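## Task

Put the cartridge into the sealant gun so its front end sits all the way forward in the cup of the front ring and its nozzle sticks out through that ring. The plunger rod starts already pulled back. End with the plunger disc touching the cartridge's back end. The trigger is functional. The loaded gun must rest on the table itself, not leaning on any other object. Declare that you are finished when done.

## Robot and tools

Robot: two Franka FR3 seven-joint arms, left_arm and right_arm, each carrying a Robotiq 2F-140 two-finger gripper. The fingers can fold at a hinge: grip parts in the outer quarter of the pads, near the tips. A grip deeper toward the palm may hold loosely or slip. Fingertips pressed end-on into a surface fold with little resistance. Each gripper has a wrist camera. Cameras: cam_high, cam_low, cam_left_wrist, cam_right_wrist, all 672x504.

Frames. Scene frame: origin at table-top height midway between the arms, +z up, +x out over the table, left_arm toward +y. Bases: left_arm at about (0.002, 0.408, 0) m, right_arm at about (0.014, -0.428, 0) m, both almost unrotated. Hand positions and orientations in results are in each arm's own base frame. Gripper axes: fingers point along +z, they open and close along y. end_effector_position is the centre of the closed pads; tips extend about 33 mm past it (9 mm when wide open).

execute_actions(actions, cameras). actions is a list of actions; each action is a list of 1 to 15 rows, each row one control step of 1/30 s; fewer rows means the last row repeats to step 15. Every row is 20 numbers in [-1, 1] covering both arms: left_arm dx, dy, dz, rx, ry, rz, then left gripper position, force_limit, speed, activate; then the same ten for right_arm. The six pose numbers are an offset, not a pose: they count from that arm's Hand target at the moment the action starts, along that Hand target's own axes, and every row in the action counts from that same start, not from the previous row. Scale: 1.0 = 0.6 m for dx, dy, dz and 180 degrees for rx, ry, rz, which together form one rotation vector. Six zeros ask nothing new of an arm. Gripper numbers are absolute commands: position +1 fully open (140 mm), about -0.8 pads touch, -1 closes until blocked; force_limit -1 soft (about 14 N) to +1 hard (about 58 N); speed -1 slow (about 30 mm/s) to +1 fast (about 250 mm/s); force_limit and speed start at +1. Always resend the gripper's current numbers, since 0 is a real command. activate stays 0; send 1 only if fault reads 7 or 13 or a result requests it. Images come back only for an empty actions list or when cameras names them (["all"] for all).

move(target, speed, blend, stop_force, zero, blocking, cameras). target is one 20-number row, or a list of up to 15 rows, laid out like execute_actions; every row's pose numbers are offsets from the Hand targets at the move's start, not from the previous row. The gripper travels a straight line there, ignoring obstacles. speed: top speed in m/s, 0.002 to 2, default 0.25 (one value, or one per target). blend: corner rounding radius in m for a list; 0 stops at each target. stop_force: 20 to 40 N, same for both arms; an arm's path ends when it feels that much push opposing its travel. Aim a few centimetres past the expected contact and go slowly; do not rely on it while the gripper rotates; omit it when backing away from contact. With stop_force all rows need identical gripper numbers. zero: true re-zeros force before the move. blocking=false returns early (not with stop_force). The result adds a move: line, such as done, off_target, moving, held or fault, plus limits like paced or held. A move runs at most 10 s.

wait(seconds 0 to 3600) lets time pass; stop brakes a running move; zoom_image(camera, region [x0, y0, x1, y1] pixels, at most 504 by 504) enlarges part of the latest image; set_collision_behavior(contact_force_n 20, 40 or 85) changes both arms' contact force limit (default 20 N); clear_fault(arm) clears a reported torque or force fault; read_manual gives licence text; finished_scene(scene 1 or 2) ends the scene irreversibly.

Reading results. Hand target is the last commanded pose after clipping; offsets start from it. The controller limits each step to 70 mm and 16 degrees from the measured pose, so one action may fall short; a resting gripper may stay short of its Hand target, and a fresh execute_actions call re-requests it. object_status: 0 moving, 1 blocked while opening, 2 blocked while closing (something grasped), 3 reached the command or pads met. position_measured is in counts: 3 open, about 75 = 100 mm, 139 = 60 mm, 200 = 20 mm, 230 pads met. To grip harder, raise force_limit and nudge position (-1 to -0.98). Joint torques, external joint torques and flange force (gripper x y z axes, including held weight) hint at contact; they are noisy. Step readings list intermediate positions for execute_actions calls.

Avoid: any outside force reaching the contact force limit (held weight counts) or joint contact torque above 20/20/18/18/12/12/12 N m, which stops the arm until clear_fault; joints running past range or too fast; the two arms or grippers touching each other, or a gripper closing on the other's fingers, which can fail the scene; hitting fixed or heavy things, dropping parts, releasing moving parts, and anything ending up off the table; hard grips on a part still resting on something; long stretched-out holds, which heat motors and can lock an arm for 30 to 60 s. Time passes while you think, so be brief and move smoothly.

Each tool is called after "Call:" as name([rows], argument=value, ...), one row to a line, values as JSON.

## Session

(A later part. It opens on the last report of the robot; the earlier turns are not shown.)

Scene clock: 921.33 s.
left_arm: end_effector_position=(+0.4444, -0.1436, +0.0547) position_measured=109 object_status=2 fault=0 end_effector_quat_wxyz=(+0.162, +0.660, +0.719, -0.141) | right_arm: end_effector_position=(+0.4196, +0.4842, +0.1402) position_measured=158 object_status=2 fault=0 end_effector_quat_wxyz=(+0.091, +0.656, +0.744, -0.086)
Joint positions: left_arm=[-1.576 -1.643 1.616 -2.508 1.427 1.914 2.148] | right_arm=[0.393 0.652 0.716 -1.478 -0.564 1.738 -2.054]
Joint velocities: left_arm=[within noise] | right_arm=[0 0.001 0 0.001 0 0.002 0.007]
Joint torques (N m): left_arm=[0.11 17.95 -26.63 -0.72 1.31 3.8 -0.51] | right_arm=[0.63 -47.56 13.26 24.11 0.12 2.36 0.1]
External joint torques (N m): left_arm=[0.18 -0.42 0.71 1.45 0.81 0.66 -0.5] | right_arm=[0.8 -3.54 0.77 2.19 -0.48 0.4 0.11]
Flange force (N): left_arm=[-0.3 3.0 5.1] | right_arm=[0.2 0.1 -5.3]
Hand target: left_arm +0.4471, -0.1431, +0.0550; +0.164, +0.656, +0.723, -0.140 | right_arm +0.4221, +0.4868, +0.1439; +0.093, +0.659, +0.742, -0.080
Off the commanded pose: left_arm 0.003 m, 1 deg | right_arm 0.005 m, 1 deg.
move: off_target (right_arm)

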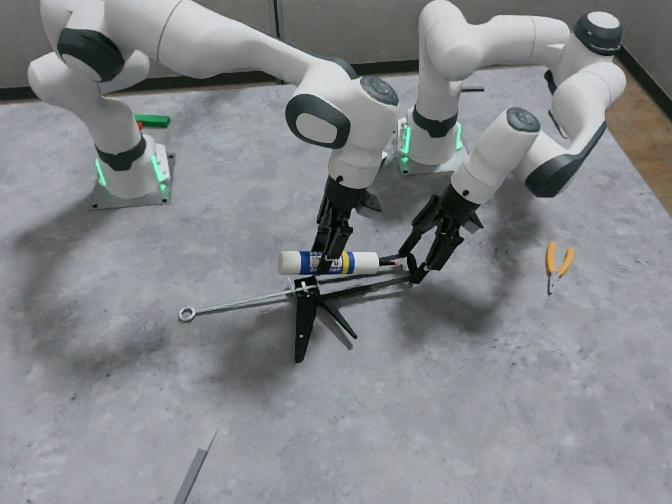

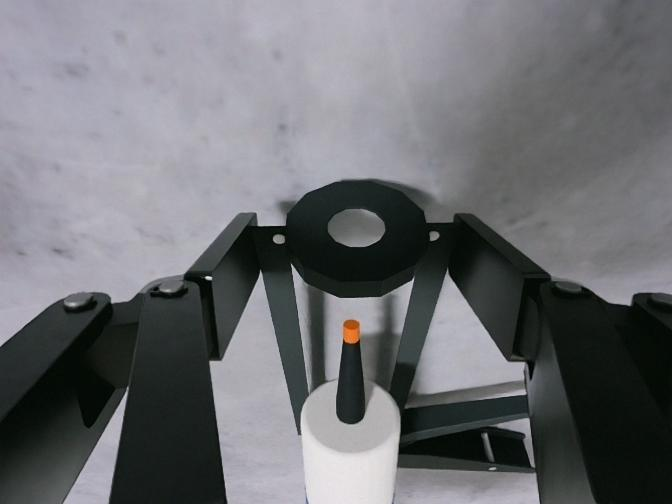

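Call:
move(target=[0,0,0,0,0,0,-1,-0.5,-1,0, 0.05,0.0043,0.0183,0,0,0,-1,-0.05,-1,0], speed=0.04, cameras=["cam_high","cam_left_wrist"])

Call:
zoom_image(camera="cam_high", region=[250, 200, 450, 330])

Scene clock: 943.07 s.
left_arm: end_effector_position=(+0.4444, -0.1436, +0.0547) position_measured=109 object_status=2 fault=0 end_effector_quat_wxyz=(+0.162, +0.660, +0.719, -0.141) | right_arm: end_effector_position=(+0.4201, +0.5127, +0.1225) position_measured=158 object_status=2 fault=0 end_effector_quat_wxyz=(+0.091, +0.657, +0.744, -0.083)
Joint positions: left_arm=[-1.576 -1.643 1.616 -2.508 1.427 1.914 2.148] | right_arm=[0.478 0.736 0.675 -1.374 -0.583 1.728 -2.037]
Joint torques (N m): left_arm=[0.18 17.92 -26.6 -0.81 1.31 3.78 -0.54] | right_arm=[0.71 -50.73 13.09 23.67 0.36 1.91 0.19]
External joint torques (N m): left_arm=[0.26 -0.52 0.74 1.35 0.81 0.65 -0.52] | right_arm=[0.65 -3.66 0.17 2.06 -0.27 -0.07 0.19]
Flange force (N): left_arm=[-0.1 2.4 5.1] | right_arm=[0.5 0.6 -5.9]
Hand target: left_arm +0.4471, -0.1431, +0.0550; +0.164, +0.656, +0.723, -0.140 | right_arm +0.4216, +0.5134, +0.1260; +0.093, +0.659, +0.742, -0.080
Off the commanded pose: left_arm 0.003 m, 1 deg | right_arm 0.004 m, 0 deg.
move: off_target (right_arm)

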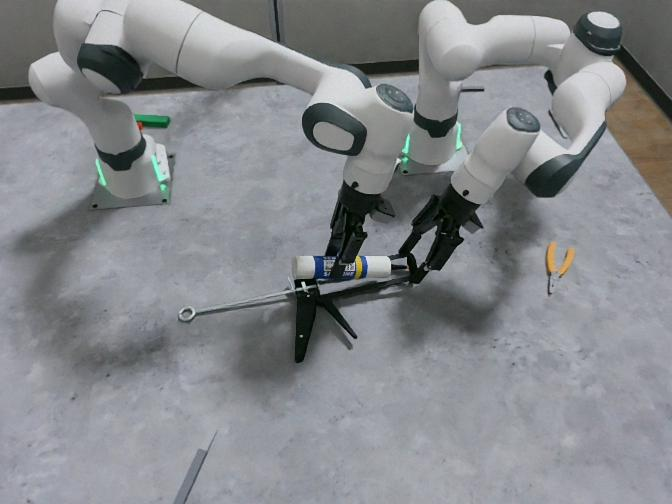

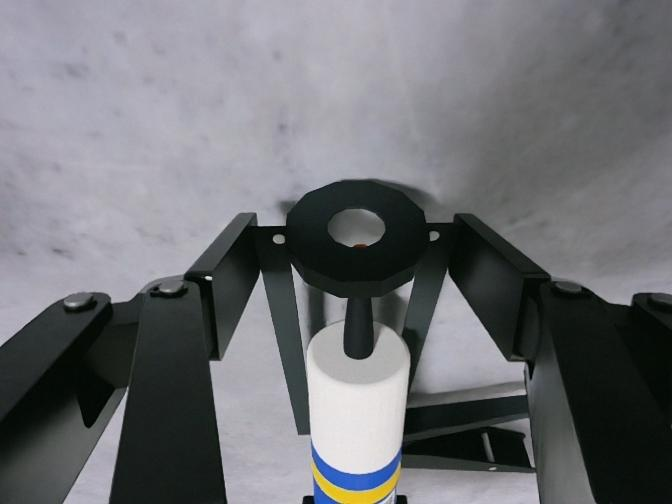

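Scaled by 2.520 from the camera's image (finer frame: 960x720).

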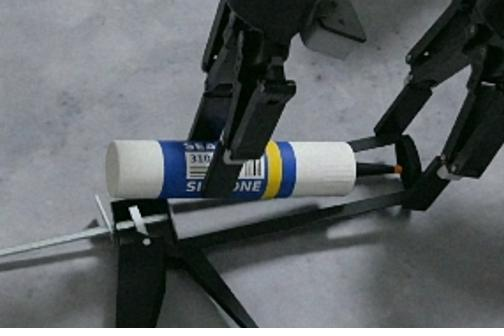

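Call:
move(target=[0,0,0,0,0,0,-1,-0.5,-1,0, 0.04,-0.002,-0.002,0,0,0,-1,-0.05,-1,0], speed=0.04, cameras=["cam_high","cam_left_wrist"])

Call:
zoom_image(camera="cam_high", region=[250, 200, 450, 330])

Call:
zoom_image(camera="cam_left_wrist", region=[230, 140, 490, 400])

Scene clock: 954.27 s.
left_arm: end_effector_position=(+0.4444, -0.1436, +0.0547) position_measured=109 object_status=2 fault=0 end_effector_quat_wxyz=(+0.162, +0.660, +0.719, -0.141) | right_arm: end_effector_position=(+0.4165, +0.5361, +0.1180) position_measured=158 object_status=2 fault=0 end_effector_quat_wxyz=(+0.091, +0.657, +0.744, -0.082)
Joint positions: left_arm=[-1.576 -1.643 1.616 -2.508 1.427 1.914 2.148] | right_arm=[0.552 0.797 0.645 -1.268 -0.588 1.695 -2.031]
Joint velocities: left_arm=[within noise] | right_arm=[0 -0.002 -0.003 0.002 0.002 -0.003 0]
Joint torques (N m): left_arm=[0.17 17.95 -26.62 -0.76 1.31 3.79 -0.52] | right_arm=[0.69 -52.83 13.41 23.65 0.43 1.9 0.16]
External joint torques (N m): left_arm=[0.09 -0.49 0.72 1.35 0.79 0.66 -0.5] | right_arm=[0.77 -3.5 0.77 2.03 -0.19 -0.08 0.17]
Flange force (N): left_arm=[-0.5 2.8 5.2] | right_arm=[1.2 0.7 -6.2]
Hand target: left_arm +0.4471, -0.1431, +0.0550; +0.164, +0.656, +0.723, -0.140 | right_arm +0.4176, +0.5366, +0.1213; +0.093, +0.659, +0.742, -0.080
Off the commanded pose: left_arm 0.003 m, 1 deg | right_arm 0.004 m, 0 deg.
move: off_target (right_arm)

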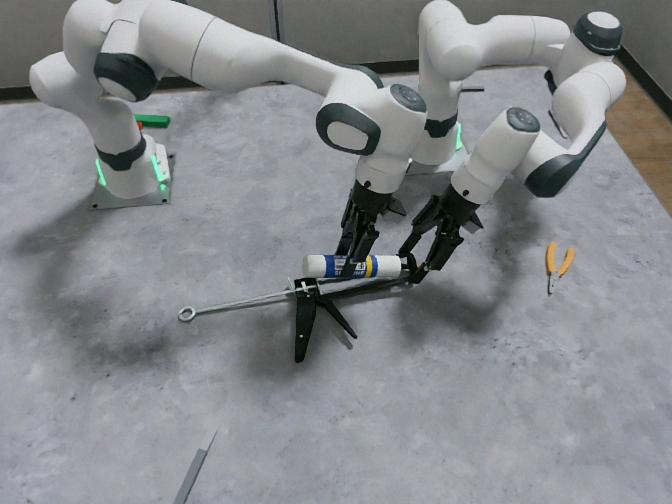

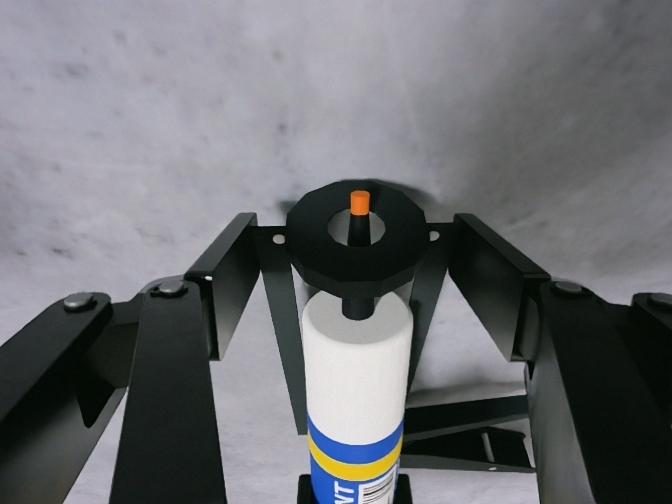

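Scaled by 2.520 from the camera's image (finer frame: 960x720).

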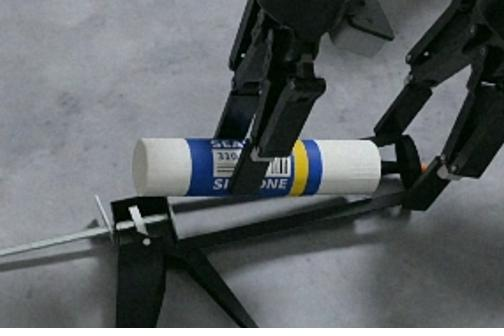

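Scaled by 1.938 from the camera's image (finer frame: 960x720).

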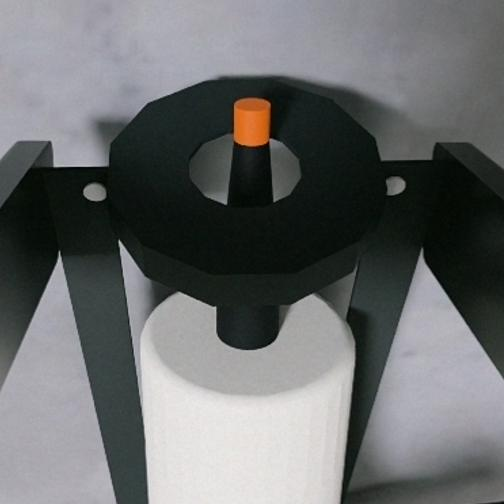

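Call:
move(target=[0,0,0,0,0,0,-1,-0.5,-1,0, 0.035,-0.001,0,0,0,0,-1,-0.05,-1,0], speed=0.04, cameras=["cam_high","cam_left_wrist","cam_right_wrist"])

Call:
zoom_image(camera="cam_high", region=[250, 200, 450, 330])

Call:
zoom_image(camera="cam_left_wrist", region=[230, 140, 490, 400])

Scene clock: 968.57 s.
left_arm: end_effector_position=(+0.4444, -0.1436, +0.0547) position_measured=109 object_status=2 fault=0 end_effector_quat_wxyz=(+0.162, +0.660, +0.719, -0.141) | right_arm: end_effector_position=(+0.4134, +0.5563, +0.1127) position_measured=158 object_status=2 fault=0 end_effector_quat_wxyz=(+0.091, +0.658, +0.743, -0.082)
Joint positions: left_arm=[-1.576 -1.643 1.616 -2.508 1.427 1.914 2.148] | right_arm=[0.618 0.858 0.619 -1.162 -0.591 1.661 -2.03]
Joint velocities: left_arm=[within noise] | right_arm=[0 0 0 0 0 -0.004 -0.001]
Joint torques (N m): left_arm=[0.21 17.93 -26.67 -0.8 1.32 3.79 -0.5] | right_arm=[0.68 -54.91 12.91 23.95 0.4 1.89 0.1]
External joint torques (N m): left_arm=[0.21 -0.53 0.7 1.35 0.81 0.66 -0.49] | right_arm=[0.56 -3.47 0.52 2.39 -0.23 -0.09 0.11]
Flange force (N): left_arm=[-0.2 2.6 5.1] | right_arm=[3.4 3.1 -7.1]
Hand target: left_arm +0.4471, -0.1431, +0.0550; +0.164, +0.656, +0.723, -0.140 | right_arm +0.4146, +0.5568, +0.1162; +0.093, +0.659, +0.742, -0.080
Off the commanded pose: left_arm 0.003 m, 1 deg | right_arm 0.004 m, 0 deg.
move: off_target (right_arm)

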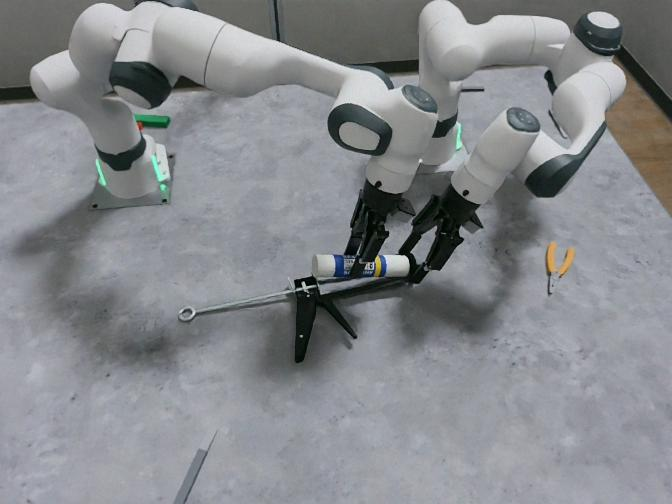

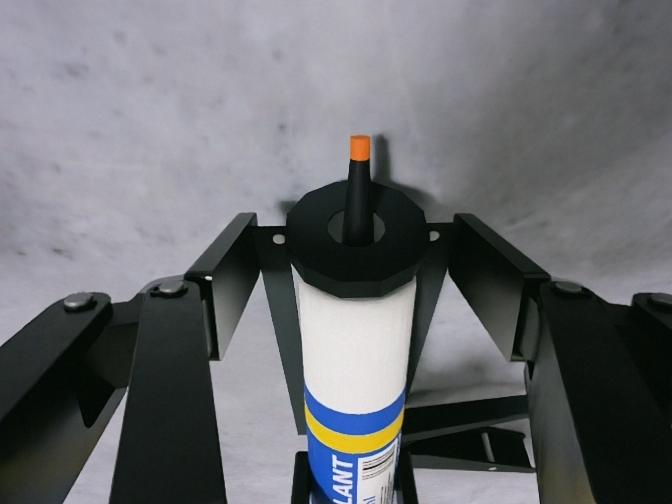

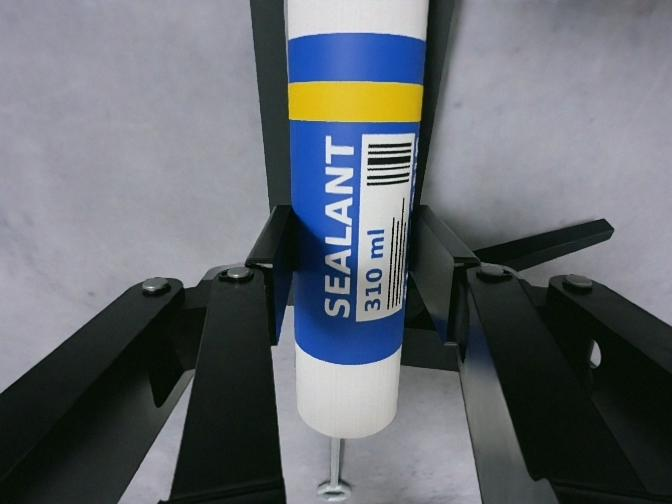

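Scaled by 2.520 from the camera's image (finer frame: 960x720).

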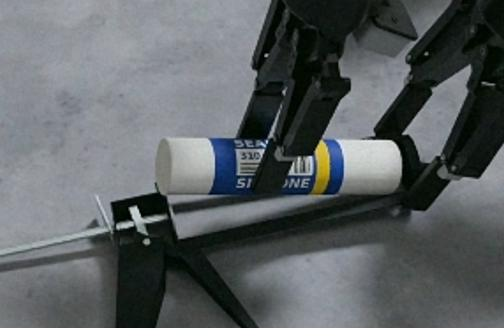

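Scaled by 1.938 from the camera's image (finer frame: 960x720).

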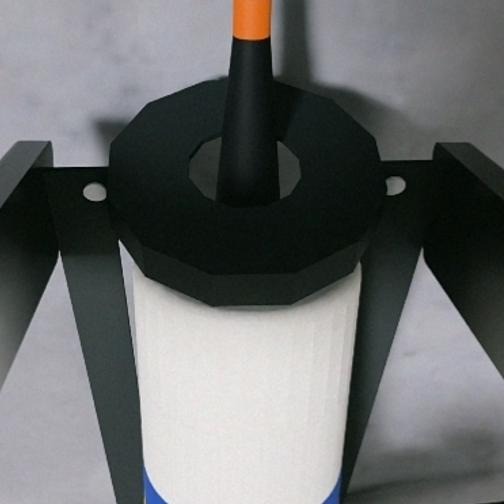

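Call:
move(target=[0,0,0,0,0,0,-1,-0.5,-1,0, 0.0167,0,0,0,0,0,-1,-0.05,-1,0], speed=0.03, cameras=["cam_high","cam_left_wrist","cam_right_wrist"])

Call:
zoom_image(camera="cam_high", region=[250, 200, 450, 330])

Call:
zoom_image(camera="cam_left_wrist", region=[230, 140, 490, 400])

Scene clock: 999.57 s.
left_arm: end_effector_position=(+0.4444, -0.1436, +0.0547) position_measured=109 object_status=2 fault=0 end_effector_quat_wxyz=(+0.162, +0.660, +0.719, -0.141) | right_arm: end_effector_position=(+0.4120, +0.5660, +0.1102) position_measured=158 object_status=2 fault=0 end_effector_quat_wxyz=(+0.091, +0.659, +0.742, -0.082)
Joint positions: left_arm=[-1.576 -1.643 1.616 -2.508 1.427 1.914 2.148] | right_arm=[0.652 0.891 0.605 -1.104 -0.592 1.642 -2.03]
Joint velocities: left_arm=[within noise] | right_arm=[0 0 -0.003 0.001 0.001 -0.005 0]
Joint torques (N m): left_arm=[0.16 17.9 -26.66 -0.78 1.31 3.79 -0.51] | right_arm=[0.56 -55.96 13.19 23.76 0.39 1.95 -0.02]
External joint torques (N m): left_arm=[0.18 -0.51 0.7 1.39 0.8 0.65 -0.5] | right_arm=[0.62 -3.44 1.17 2.15 -0.24 -0.03 -0.01]
Flange force (N): left_arm=[-0.3 2.8 5.1] | right_arm=[2.2 1.9 -6.6]
Hand target: left_arm +0.4471, -0.1431, +0.0550; +0.164, +0.656, +0.723, -0.140 | right_arm +0.4134, +0.5664, +0.1137; +0.093, +0.659, +0.742, -0.080
Off the commanded pose: left_arm 0.003 m, 1 deg | right_arm 0.004 m, 0 deg.
move: off_target (right_arm)

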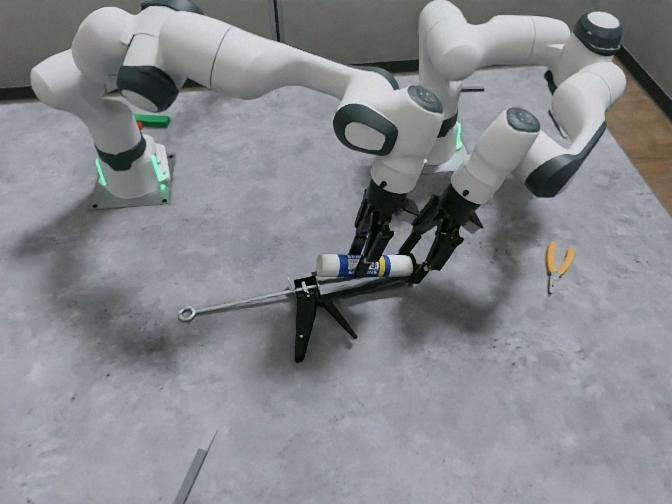

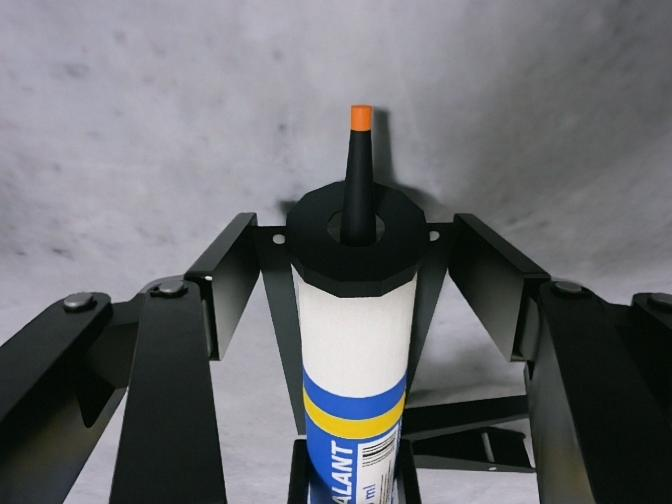

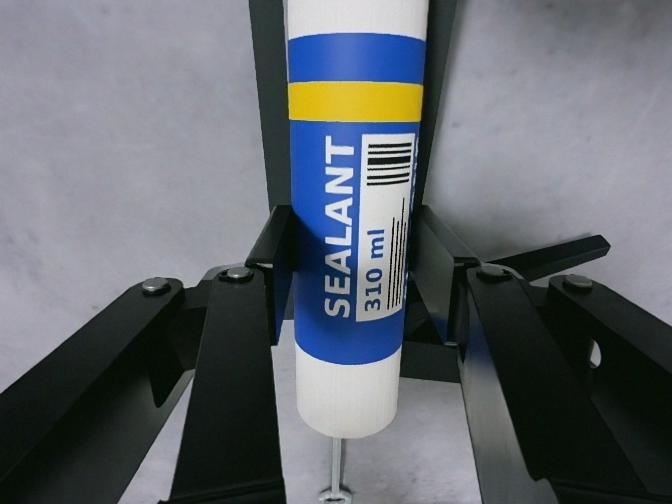

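Scaled by 2.520 from the camera's image (finer frame: 960x720).

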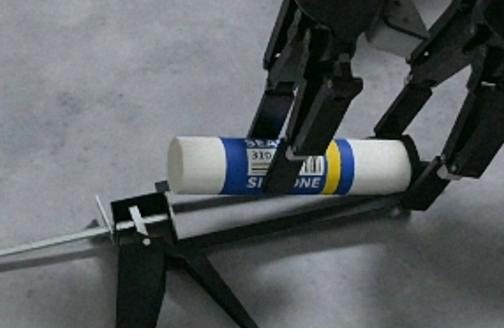

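Scaled by 1.938 from the camera's image (finer frame: 960x720).

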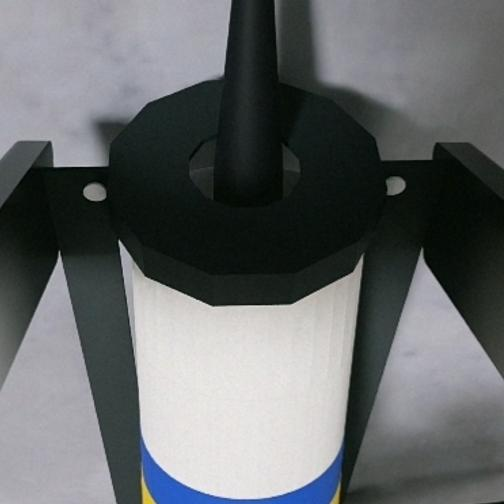

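Call:
move(target=[0,0,0,0,0,0,-1,-0.5,-1,0, 0.0075,0,0.0115,0,0.0167,0,-1,-0.05,-1,0], speed=0.03, cameras=["cam_high","cam_left_wrist","cam_right_wrist"])

Call:
zoom_image(camera="cam_high", region=[280, 230, 430, 310])

Call:
zoom_image(camera="cam_left_wrist", region=[230, 140, 490, 400])

Scene clock: 1017.47 s.
left_arm: end_effector_position=(+0.4444, -0.1436, +0.0545) position_measured=109 object_status=2 fault=0 end_effector_quat_wxyz=(+0.162, +0.660, +0.720, -0.141) | right_arm: end_effector_position=(+0.4121, +0.5664, +0.1018) position_measured=158 object_status=2 fault=0 end_effector_quat_wxyz=(+0.075, +0.658, +0.746, -0.068)
Joint positions: left_arm=[-1.576 -1.643 1.616 -2.508 1.428 1.914 2.148] | right_arm=[0.596 0.86 0.633 -1.199 -0.587 1.727 -2.024]
Joint velocities: left_arm=[within noise] | right_arm=[0 0.002 0 -0.001 0 0.004 0.002]
Joint torques (N m): left_arm=[0.17 17.88 -26.9 -0.93 1.24 3.77 -0.51] | right_arm=[-0.35 -55.18 14.12 22.99 0.7 2.47 0.15]
External joint torques (N m): left_arm=[0.22 -0.49 0.47 1.25 0.73 0.63 -0.5] | right_arm=[-0.25 -4.06 1.26 1.46 0.02 0.38 0.16]
Flange force (N): left_arm=[-0.4 2.4 4.3] | right_arm=[-7.2 -5.2 -3.6]
Hand target: left_arm +0.4471, -0.1431, +0.0550; +0.164, +0.656, +0.723, -0.140 | right_arm +0.4131, +0.5691, +0.1059; +0.074, +0.661, +0.745, -0.063
Off the commanded pose: left_arm 0.003 m, 1 deg | right_arm 0.005 m, 1 deg.
move: off_target (right_arm)

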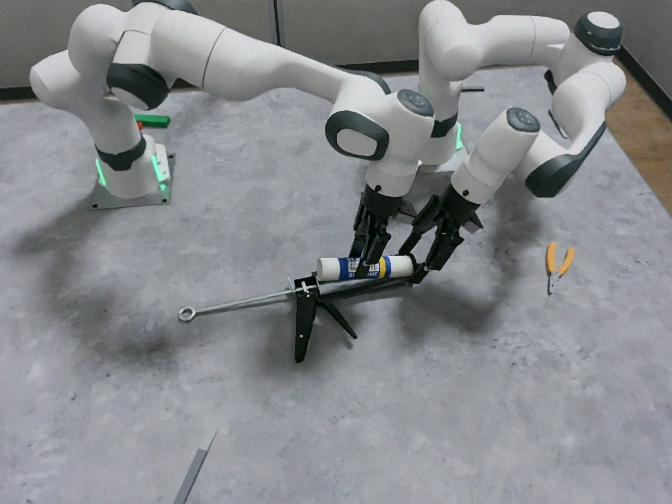

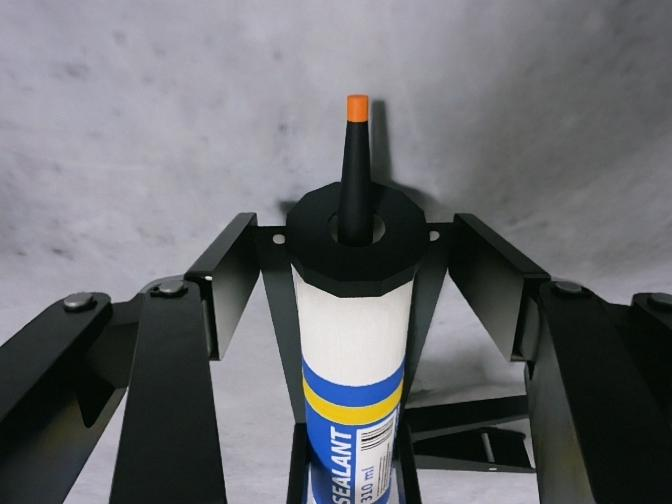

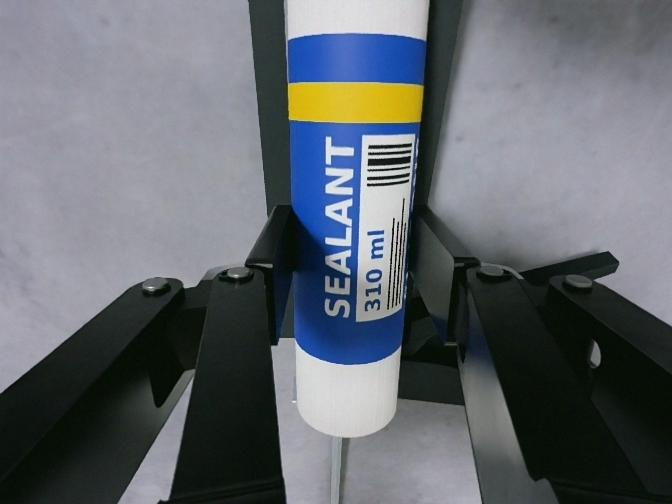

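Scaled by 3.360 from the camera's image (finer frame: 960x720).

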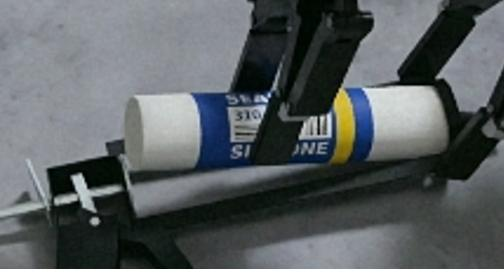

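Scaled by 1.938 from the camera's image (finer frame: 960x720).

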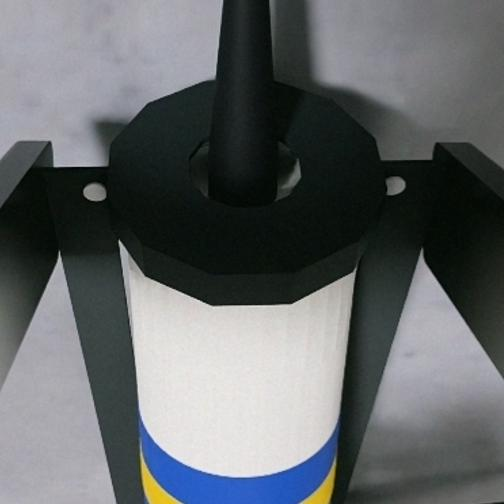

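Call:
move(target=[0,0,0,0,0,0,-1,-0.5,-1,0, 0.0025,-0.0035,0.0115,0,0.0167,0.005,-1,-0.05,-1,0], speed=0.03, cameras=["cam_high","cam_left_wrist","cam_right_wrist"])

Call:
zoom_image(camera="cam_high", region=[280, 230, 430, 310])

Call:
zoom_image(camera="cam_left_wrist", region=[230, 140, 490, 400])

Scene clock: 1054.50 s.
left_arm: end_effector_position=(+0.4444, -0.1436, +0.0544) position_measured=109 object_status=2 fault=0 end_effector_quat_wxyz=(+0.162, +0.660, +0.720, -0.141) | right_arm: end_effector_position=(+0.4101, +0.5661, +0.0946) position_measured=158 object_status=2 fault=0 end_effector_quat_wxyz=(+0.056, +0.665, +0.743, -0.050)
Joint positions: left_arm=[-1.576 -1.643 1.616 -2.508 1.428 1.914 2.148] | right_arm=[0.534 0.82 0.661 -1.309 -0.576 1.826 -2]
Joint velocities: left_arm=[within noise] | right_arm=[-0.001 0 0.001 -0.001 -0.001 0.004 0.002]
Joint torques (N m): left_arm=[0.24 17.92 -26.95 -0.91 1.21 3.78 -0.47] | right_arm=[-0.33 -53.4 14.93 22.75 0.9 2.65 0.33]
External joint torques (N m): left_arm=[0.31 -0.48 0.45 1.24 0.7 0.64 -0.46] | right_arm=[-0.19 -4.03 1.34 1.28 0.18 0.41 0.33]
Flange force (N): left_arm=[-0.1 2.2 4.0] | right_arm=[-7.4 -5.8 -4.1]
Hand target: left_arm +0.4471, -0.1431, +0.0550; +0.164, +0.656, +0.723, -0.140 | right_arm +0.4110, +0.5690, +0.0989; +0.054, +0.668, +0.741, -0.045
Off the commanded pose: left_arm 0.003 m, 1 deg | right_arm 0.005 m, 1 deg.
move: off_target (right_arm)

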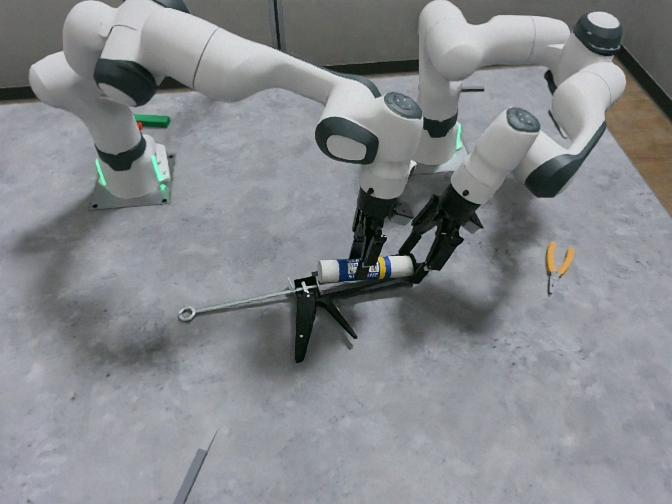

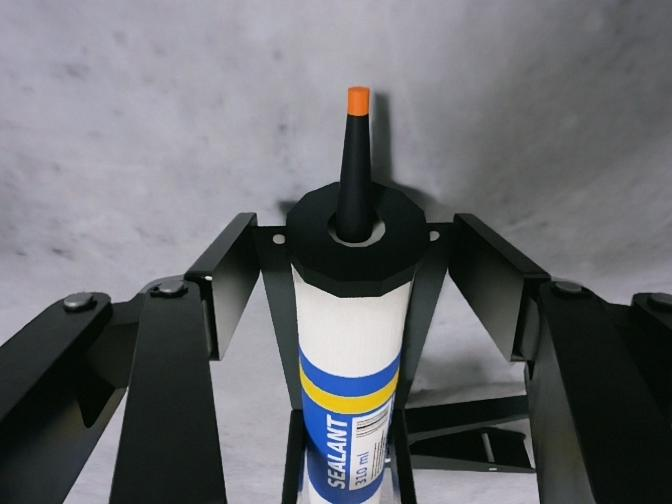

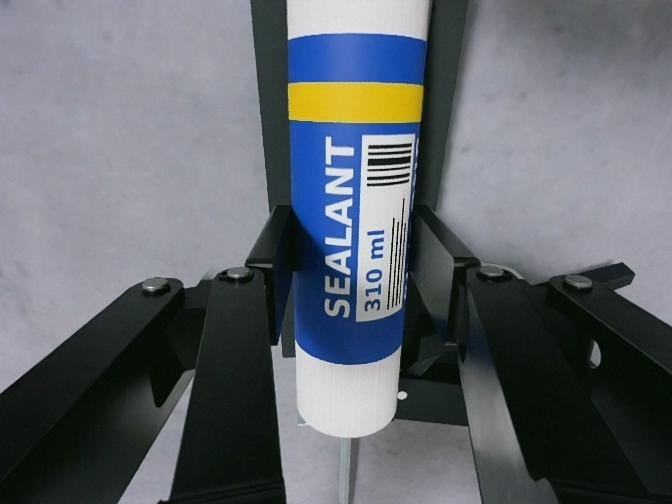

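Scaled by 3.360 from the camera's image (finer frame: 960x720).

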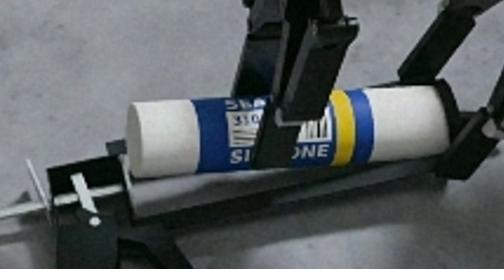

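Scaled by 1.938 from the camera's image (finer frame: 960x720).

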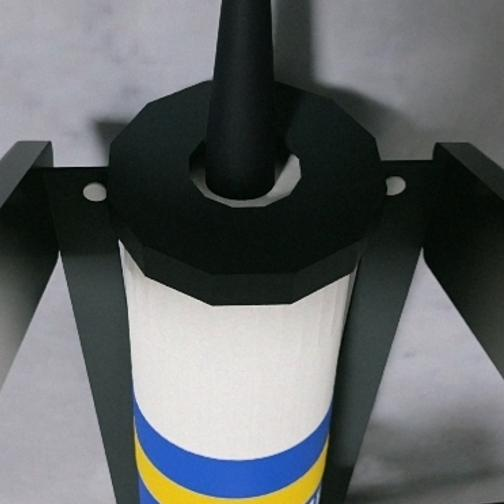

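Call:
move(target=[0,0,0,0,0,0,-1,-0.5,-1,0, 0.003,-0.004,0.0115,0,0.0167,0.006,-1,-0.05,-1,0], speed=0.03, cameras=["cam_high","cam_left_wrist","cam_right_wrist"])

Call:
zoom_image(camera="cam_high", region=[280, 230, 430, 310])

Call:
zoom_image(camera="cam_left_wrist", region=[230, 140, 490, 400])

Call:
zoom_image(camera="cam_right_wrist", region=[230, 320, 490, 504])

Scene clock: 1091.83 s.
left_arm: end_effector_position=(+0.4444, -0.1436, +0.0544) position_measured=109 object_status=2 fault=0 end_effector_quat_wxyz=(+0.162, +0.660, +0.720, -0.141) | right_arm: end_effector_position=(+0.4089, +0.5653, +0.0876) position_measured=158 object_status=2 fault=0 end_effector_quat_wxyz=(+0.038, +0.674, +0.737, -0.032)
Joint positions: left_arm=[-1.576 -1.643 1.616 -2.508 1.428 1.914 2.148] | right_arm=[0.476 0.788 0.686 -1.406 -0.567 1.919 -1.975]
Joint velocities: left_arm=[within noise] | right_arm=[0 0.001 0 -0.001 -0.001 0.003 0.005]
Joint torques (N m): left_arm=[0.22 17.77 -26.99 -0.92 1.21 3.81 -0.5] | right_arm=[0.41 -51.39 16.28 22.33 1.04 3 0.11]
External joint torques (N m): left_arm=[0.27 -0.61 0.37 1.21 0.71 0.67 -0.49] | right_arm=[0.44 -3.79 2.1 1.07 0.28 0.63 0.11]
Flange force (N): left_arm=[-0.3 2.2 4.0] | right_arm=[-6.5 -5.9 -4.7]
Hand target: left_arm +0.4471, -0.1431, +0.0550; +0.164, +0.656, +0.723, -0.140 | right_arm +0.4086, +0.5695, +0.0918; +0.035, +0.676, +0.736, -0.027
Off the commanded pose: left_arm 0.003 m, 1 deg | right_arm 0.006 m, 1 deg.
move: off_target (right_arm)

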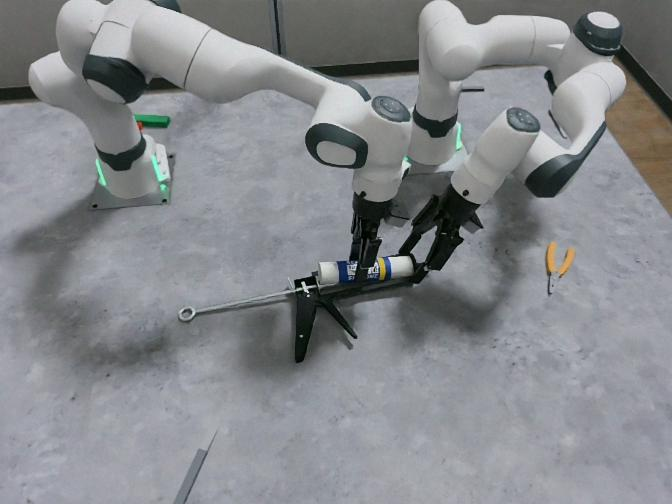

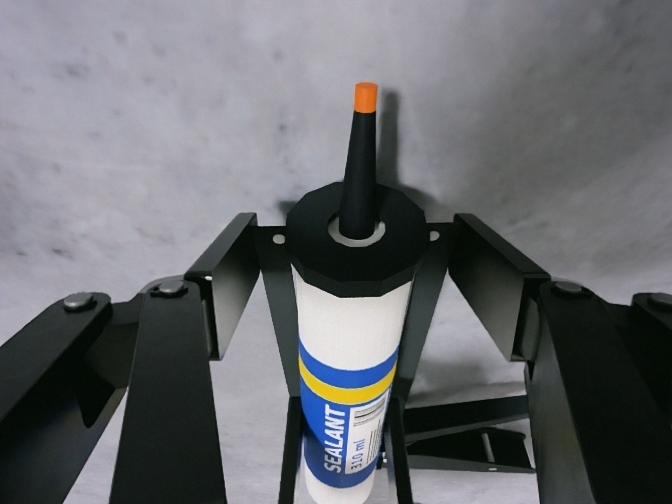

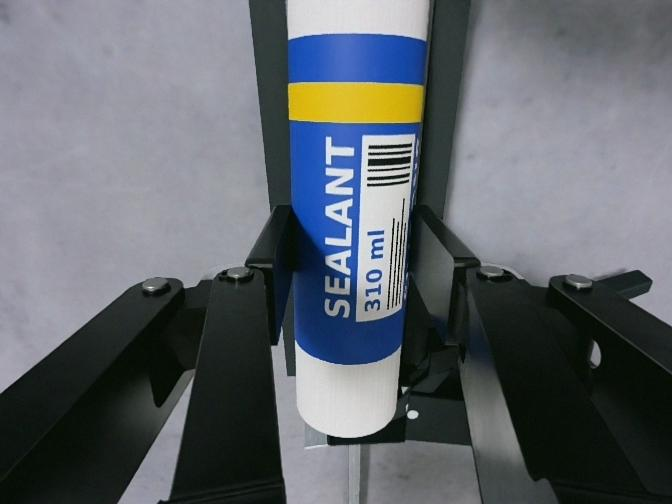

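Scaled by 3.360 from the camera's image (finer frame: 960x720).

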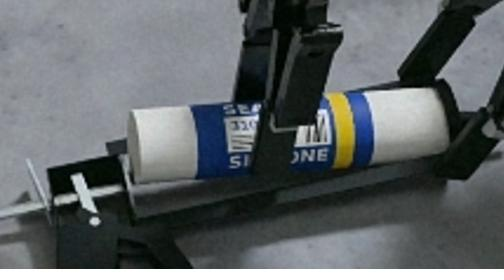

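Scaled by 1.938 from the camera's image (finer frame: 960x720).

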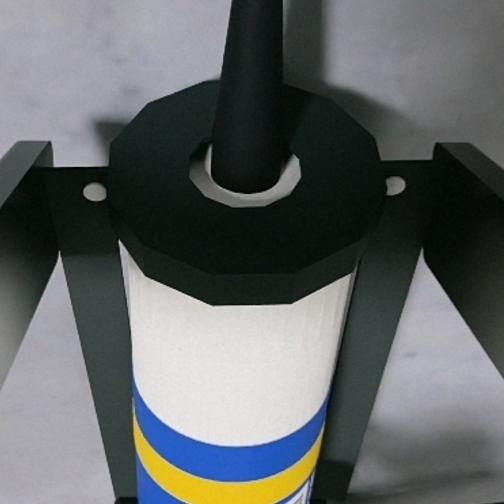

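Scaled by 1.938 from the camera's image (finer frame: 960x720).

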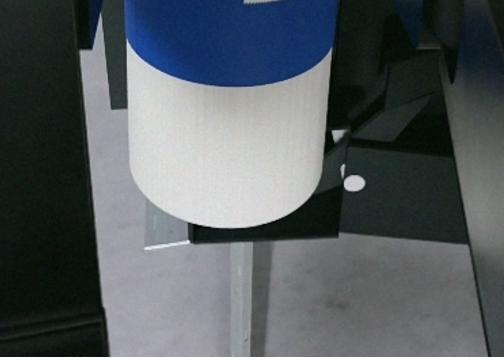

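Call:
move(target=[0,0,0,0,0,0,-1,-0.5,-1,0, 0.001,0.0035,0.0125,0,0.018,-0.005,-1,-0.05,-1,0], speed=0.03, cameras=["cam_high","cam_left_wrist","cam_right_wrist"])

Call:
zoom_image(camera="cam_high", region=[280, 230, 430, 310])

Call:
zoom_image(camera="cam_left_wrist", region=[230, 140, 490, 400])

Call:
zoom_image(camera="cam_right_wrist", region=[230, 320, 490, 504])

Scene clock: 1127.30 s.
left_arm: end_effector_position=(+0.4447, -0.1432, +0.0541) position_measured=109 object_status=2 fault=0 end_effector_quat_wxyz=(+0.162, +0.660, +0.720, -0.141) | right_arm: end_effector_position=(+0.4110, +0.5625, +0.0795) position_measured=158 object_status=2 fault=0 end_effector_quat_wxyz=(+0.017, +0.674, +0.738, -0.017)
Joint positions: left_arm=[-1.576 -1.643 1.617 -2.508 1.429 1.914 2.146] | right_arm=[0.405 0.773 0.724 -1.486 -0.567 2.005 -1.98]
Joint torques (N m): left_arm=[-0.64 17.43 -27.23 -1.73 0.93 4.27 -0.39] | right_arm=[0.94 -49.22 18.19 22.82 0.67 4.07 -0.18]
External joint torques (N m): left_arm=[-0.74 -1.01 0.21 0.36 0.41 1.13 -0.38] | right_arm=[1.03 -3.27 3.25 1.9 -0.11 1.57 -0.18]
Flange force (N): left_arm=[-2.4 2.1 4.4] | right_arm=[-1.7 -3.0 -4.3]
Hand target: left_arm +0.4471, -0.1431, +0.0550; +0.164, +0.656, +0.723, -0.140 | right_arm +0.4108, +0.5697, +0.0843; +0.014, +0.670, +0.742, -0.008
Off the commanded pose: left_arm 0.003 m, 1 deg | right_arm 0.009 m, 1 deg.
move: off_target (right_arm)

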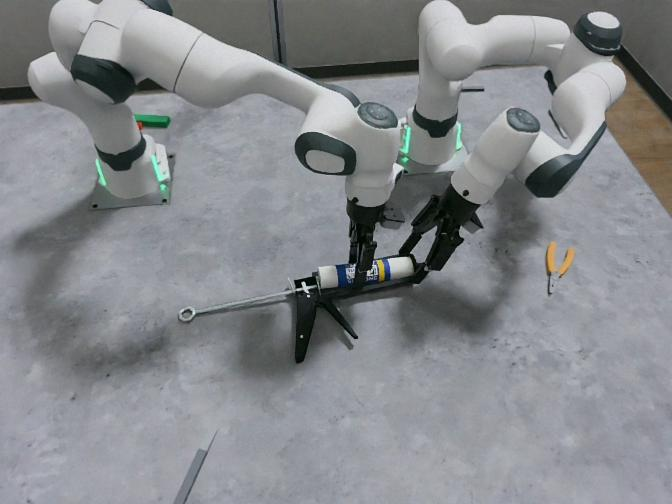

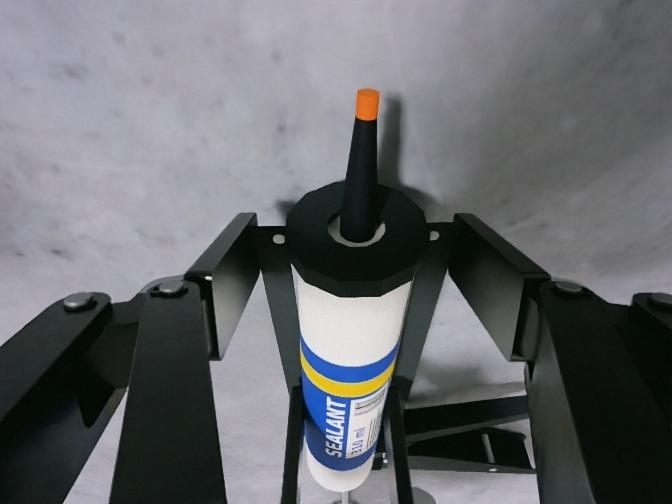

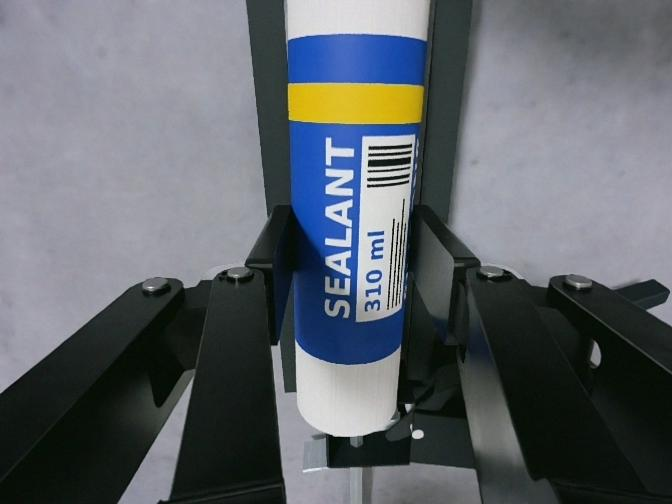

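Scaled by 3.360 from the camera's image (finer frame: 960x720).

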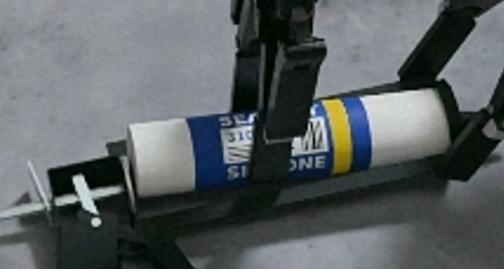

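Scaled by 1.938 from the camera's image (finer frame: 960x720).

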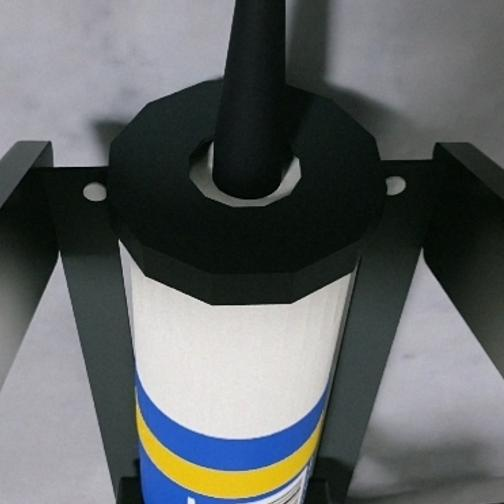

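Scaled by 1.938 from the camera's image (finer frame: 960x720).

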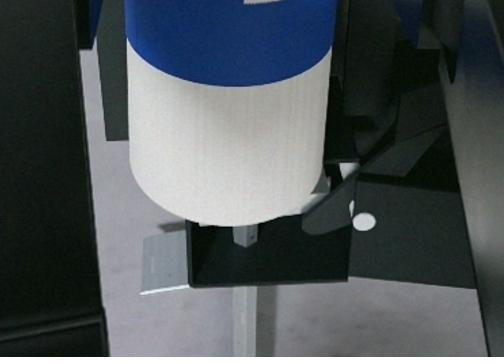

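Call:
move(target=[0,0,0,0,0,0,-1,-0.5,-1,0, -0.005,0.0065,-0.002,0,0,-0.007,-1,-0.05,-1,0], speed=0.03, cameras=["cam_high","cam_left_wrist","cam_right_wrist"])

Call:
zoom_image(camera="cam_left_wrist", region=[230, 140, 490, 400])

Call:
zoom_image(camera="cam_right_wrist", region=[230, 320, 490, 504])

Scene clock: 1151.83 s.
left_arm: end_effector_position=(+0.4448, -0.1432, +0.0541) position_measured=109 object_status=2 fault=0 end_effector_quat_wxyz=(+0.162, +0.660, +0.720, -0.141) | right_arm: end_effector_position=(+0.4128, +0.5638, +0.0820) position_measured=158 object_status=2 fault=0 end_effector_quat_wxyz=(+0.015, +0.665, +0.747, -0.014)
Joint positions: left_arm=[-1.576 -1.643 1.617 -2.508 1.429 1.914 2.146] | right_arm=[0.397 0.774 0.733 -1.485 -0.571 2.007 -2.005]
Joint velocities: left_arm=[within noise] | right_arm=[0 0.001 0.001 -0.002 -0.001 0.002 -0.006]
Joint torques (N m): left_arm=[0.25 17.9 -27.22 -0.93 0.97 3.72 -0.42] | right_arm=[0.05 -48.72 17.1 22.99 0.42 3.13 -0.21]
External joint torques (N m): left_arm=[0.23 -0.51 0.13 1.2 0.46 0.59 -0.41] | right_arm=[0.08 -2.97 1.98 2.17 -0.37 0.61 -0.2]
Flange force (N): left_arm=[-0.5 2.5 2.7] | right_arm=[0.1 0.4 -5.0]
Hand target: left_arm +0.4471, -0.1431, +0.0550; +0.164, +0.656, +0.723, -0.140 | right_arm +0.4149, +0.5671, +0.0856; +0.014, +0.662, +0.749, -0.008
Off the commanded pose: left_arm 0.003 m, 1 deg | right_arm 0.005 m, 1 deg.
move: off_target (right_arm)

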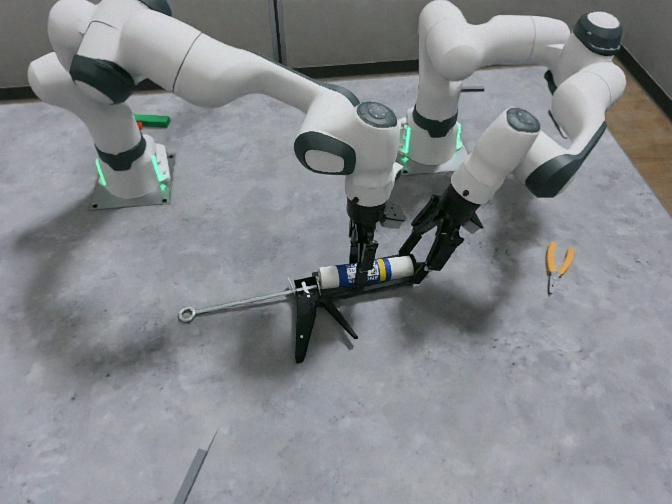

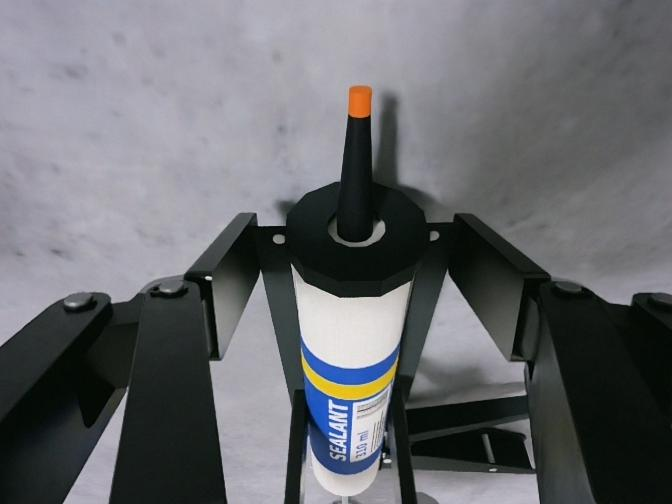

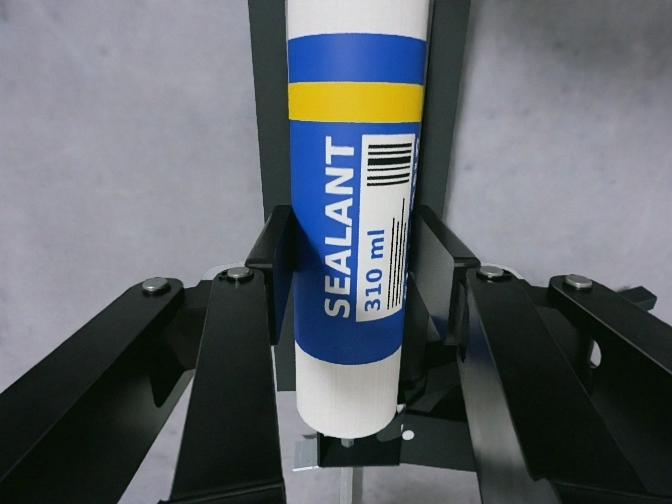

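Scaled by 1.938 from the camera's image (finer frame: 960x720).

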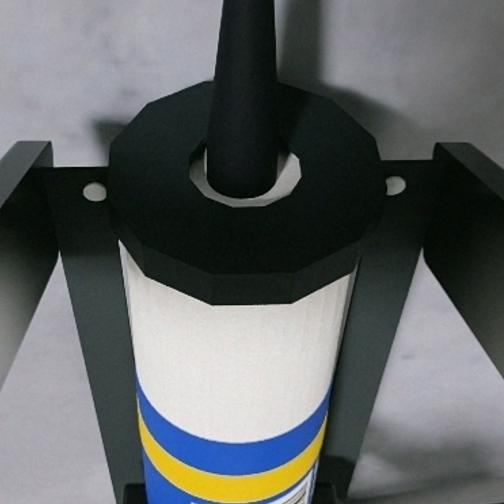

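Scaled by 1.938 from the camera's image (finer frame: 960x720).

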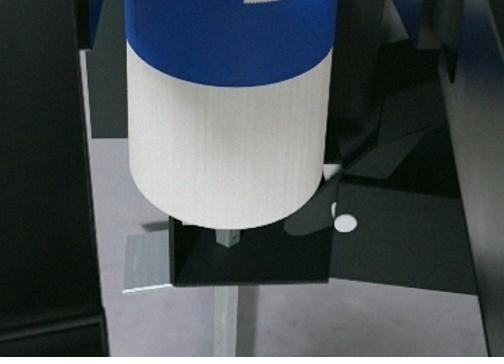

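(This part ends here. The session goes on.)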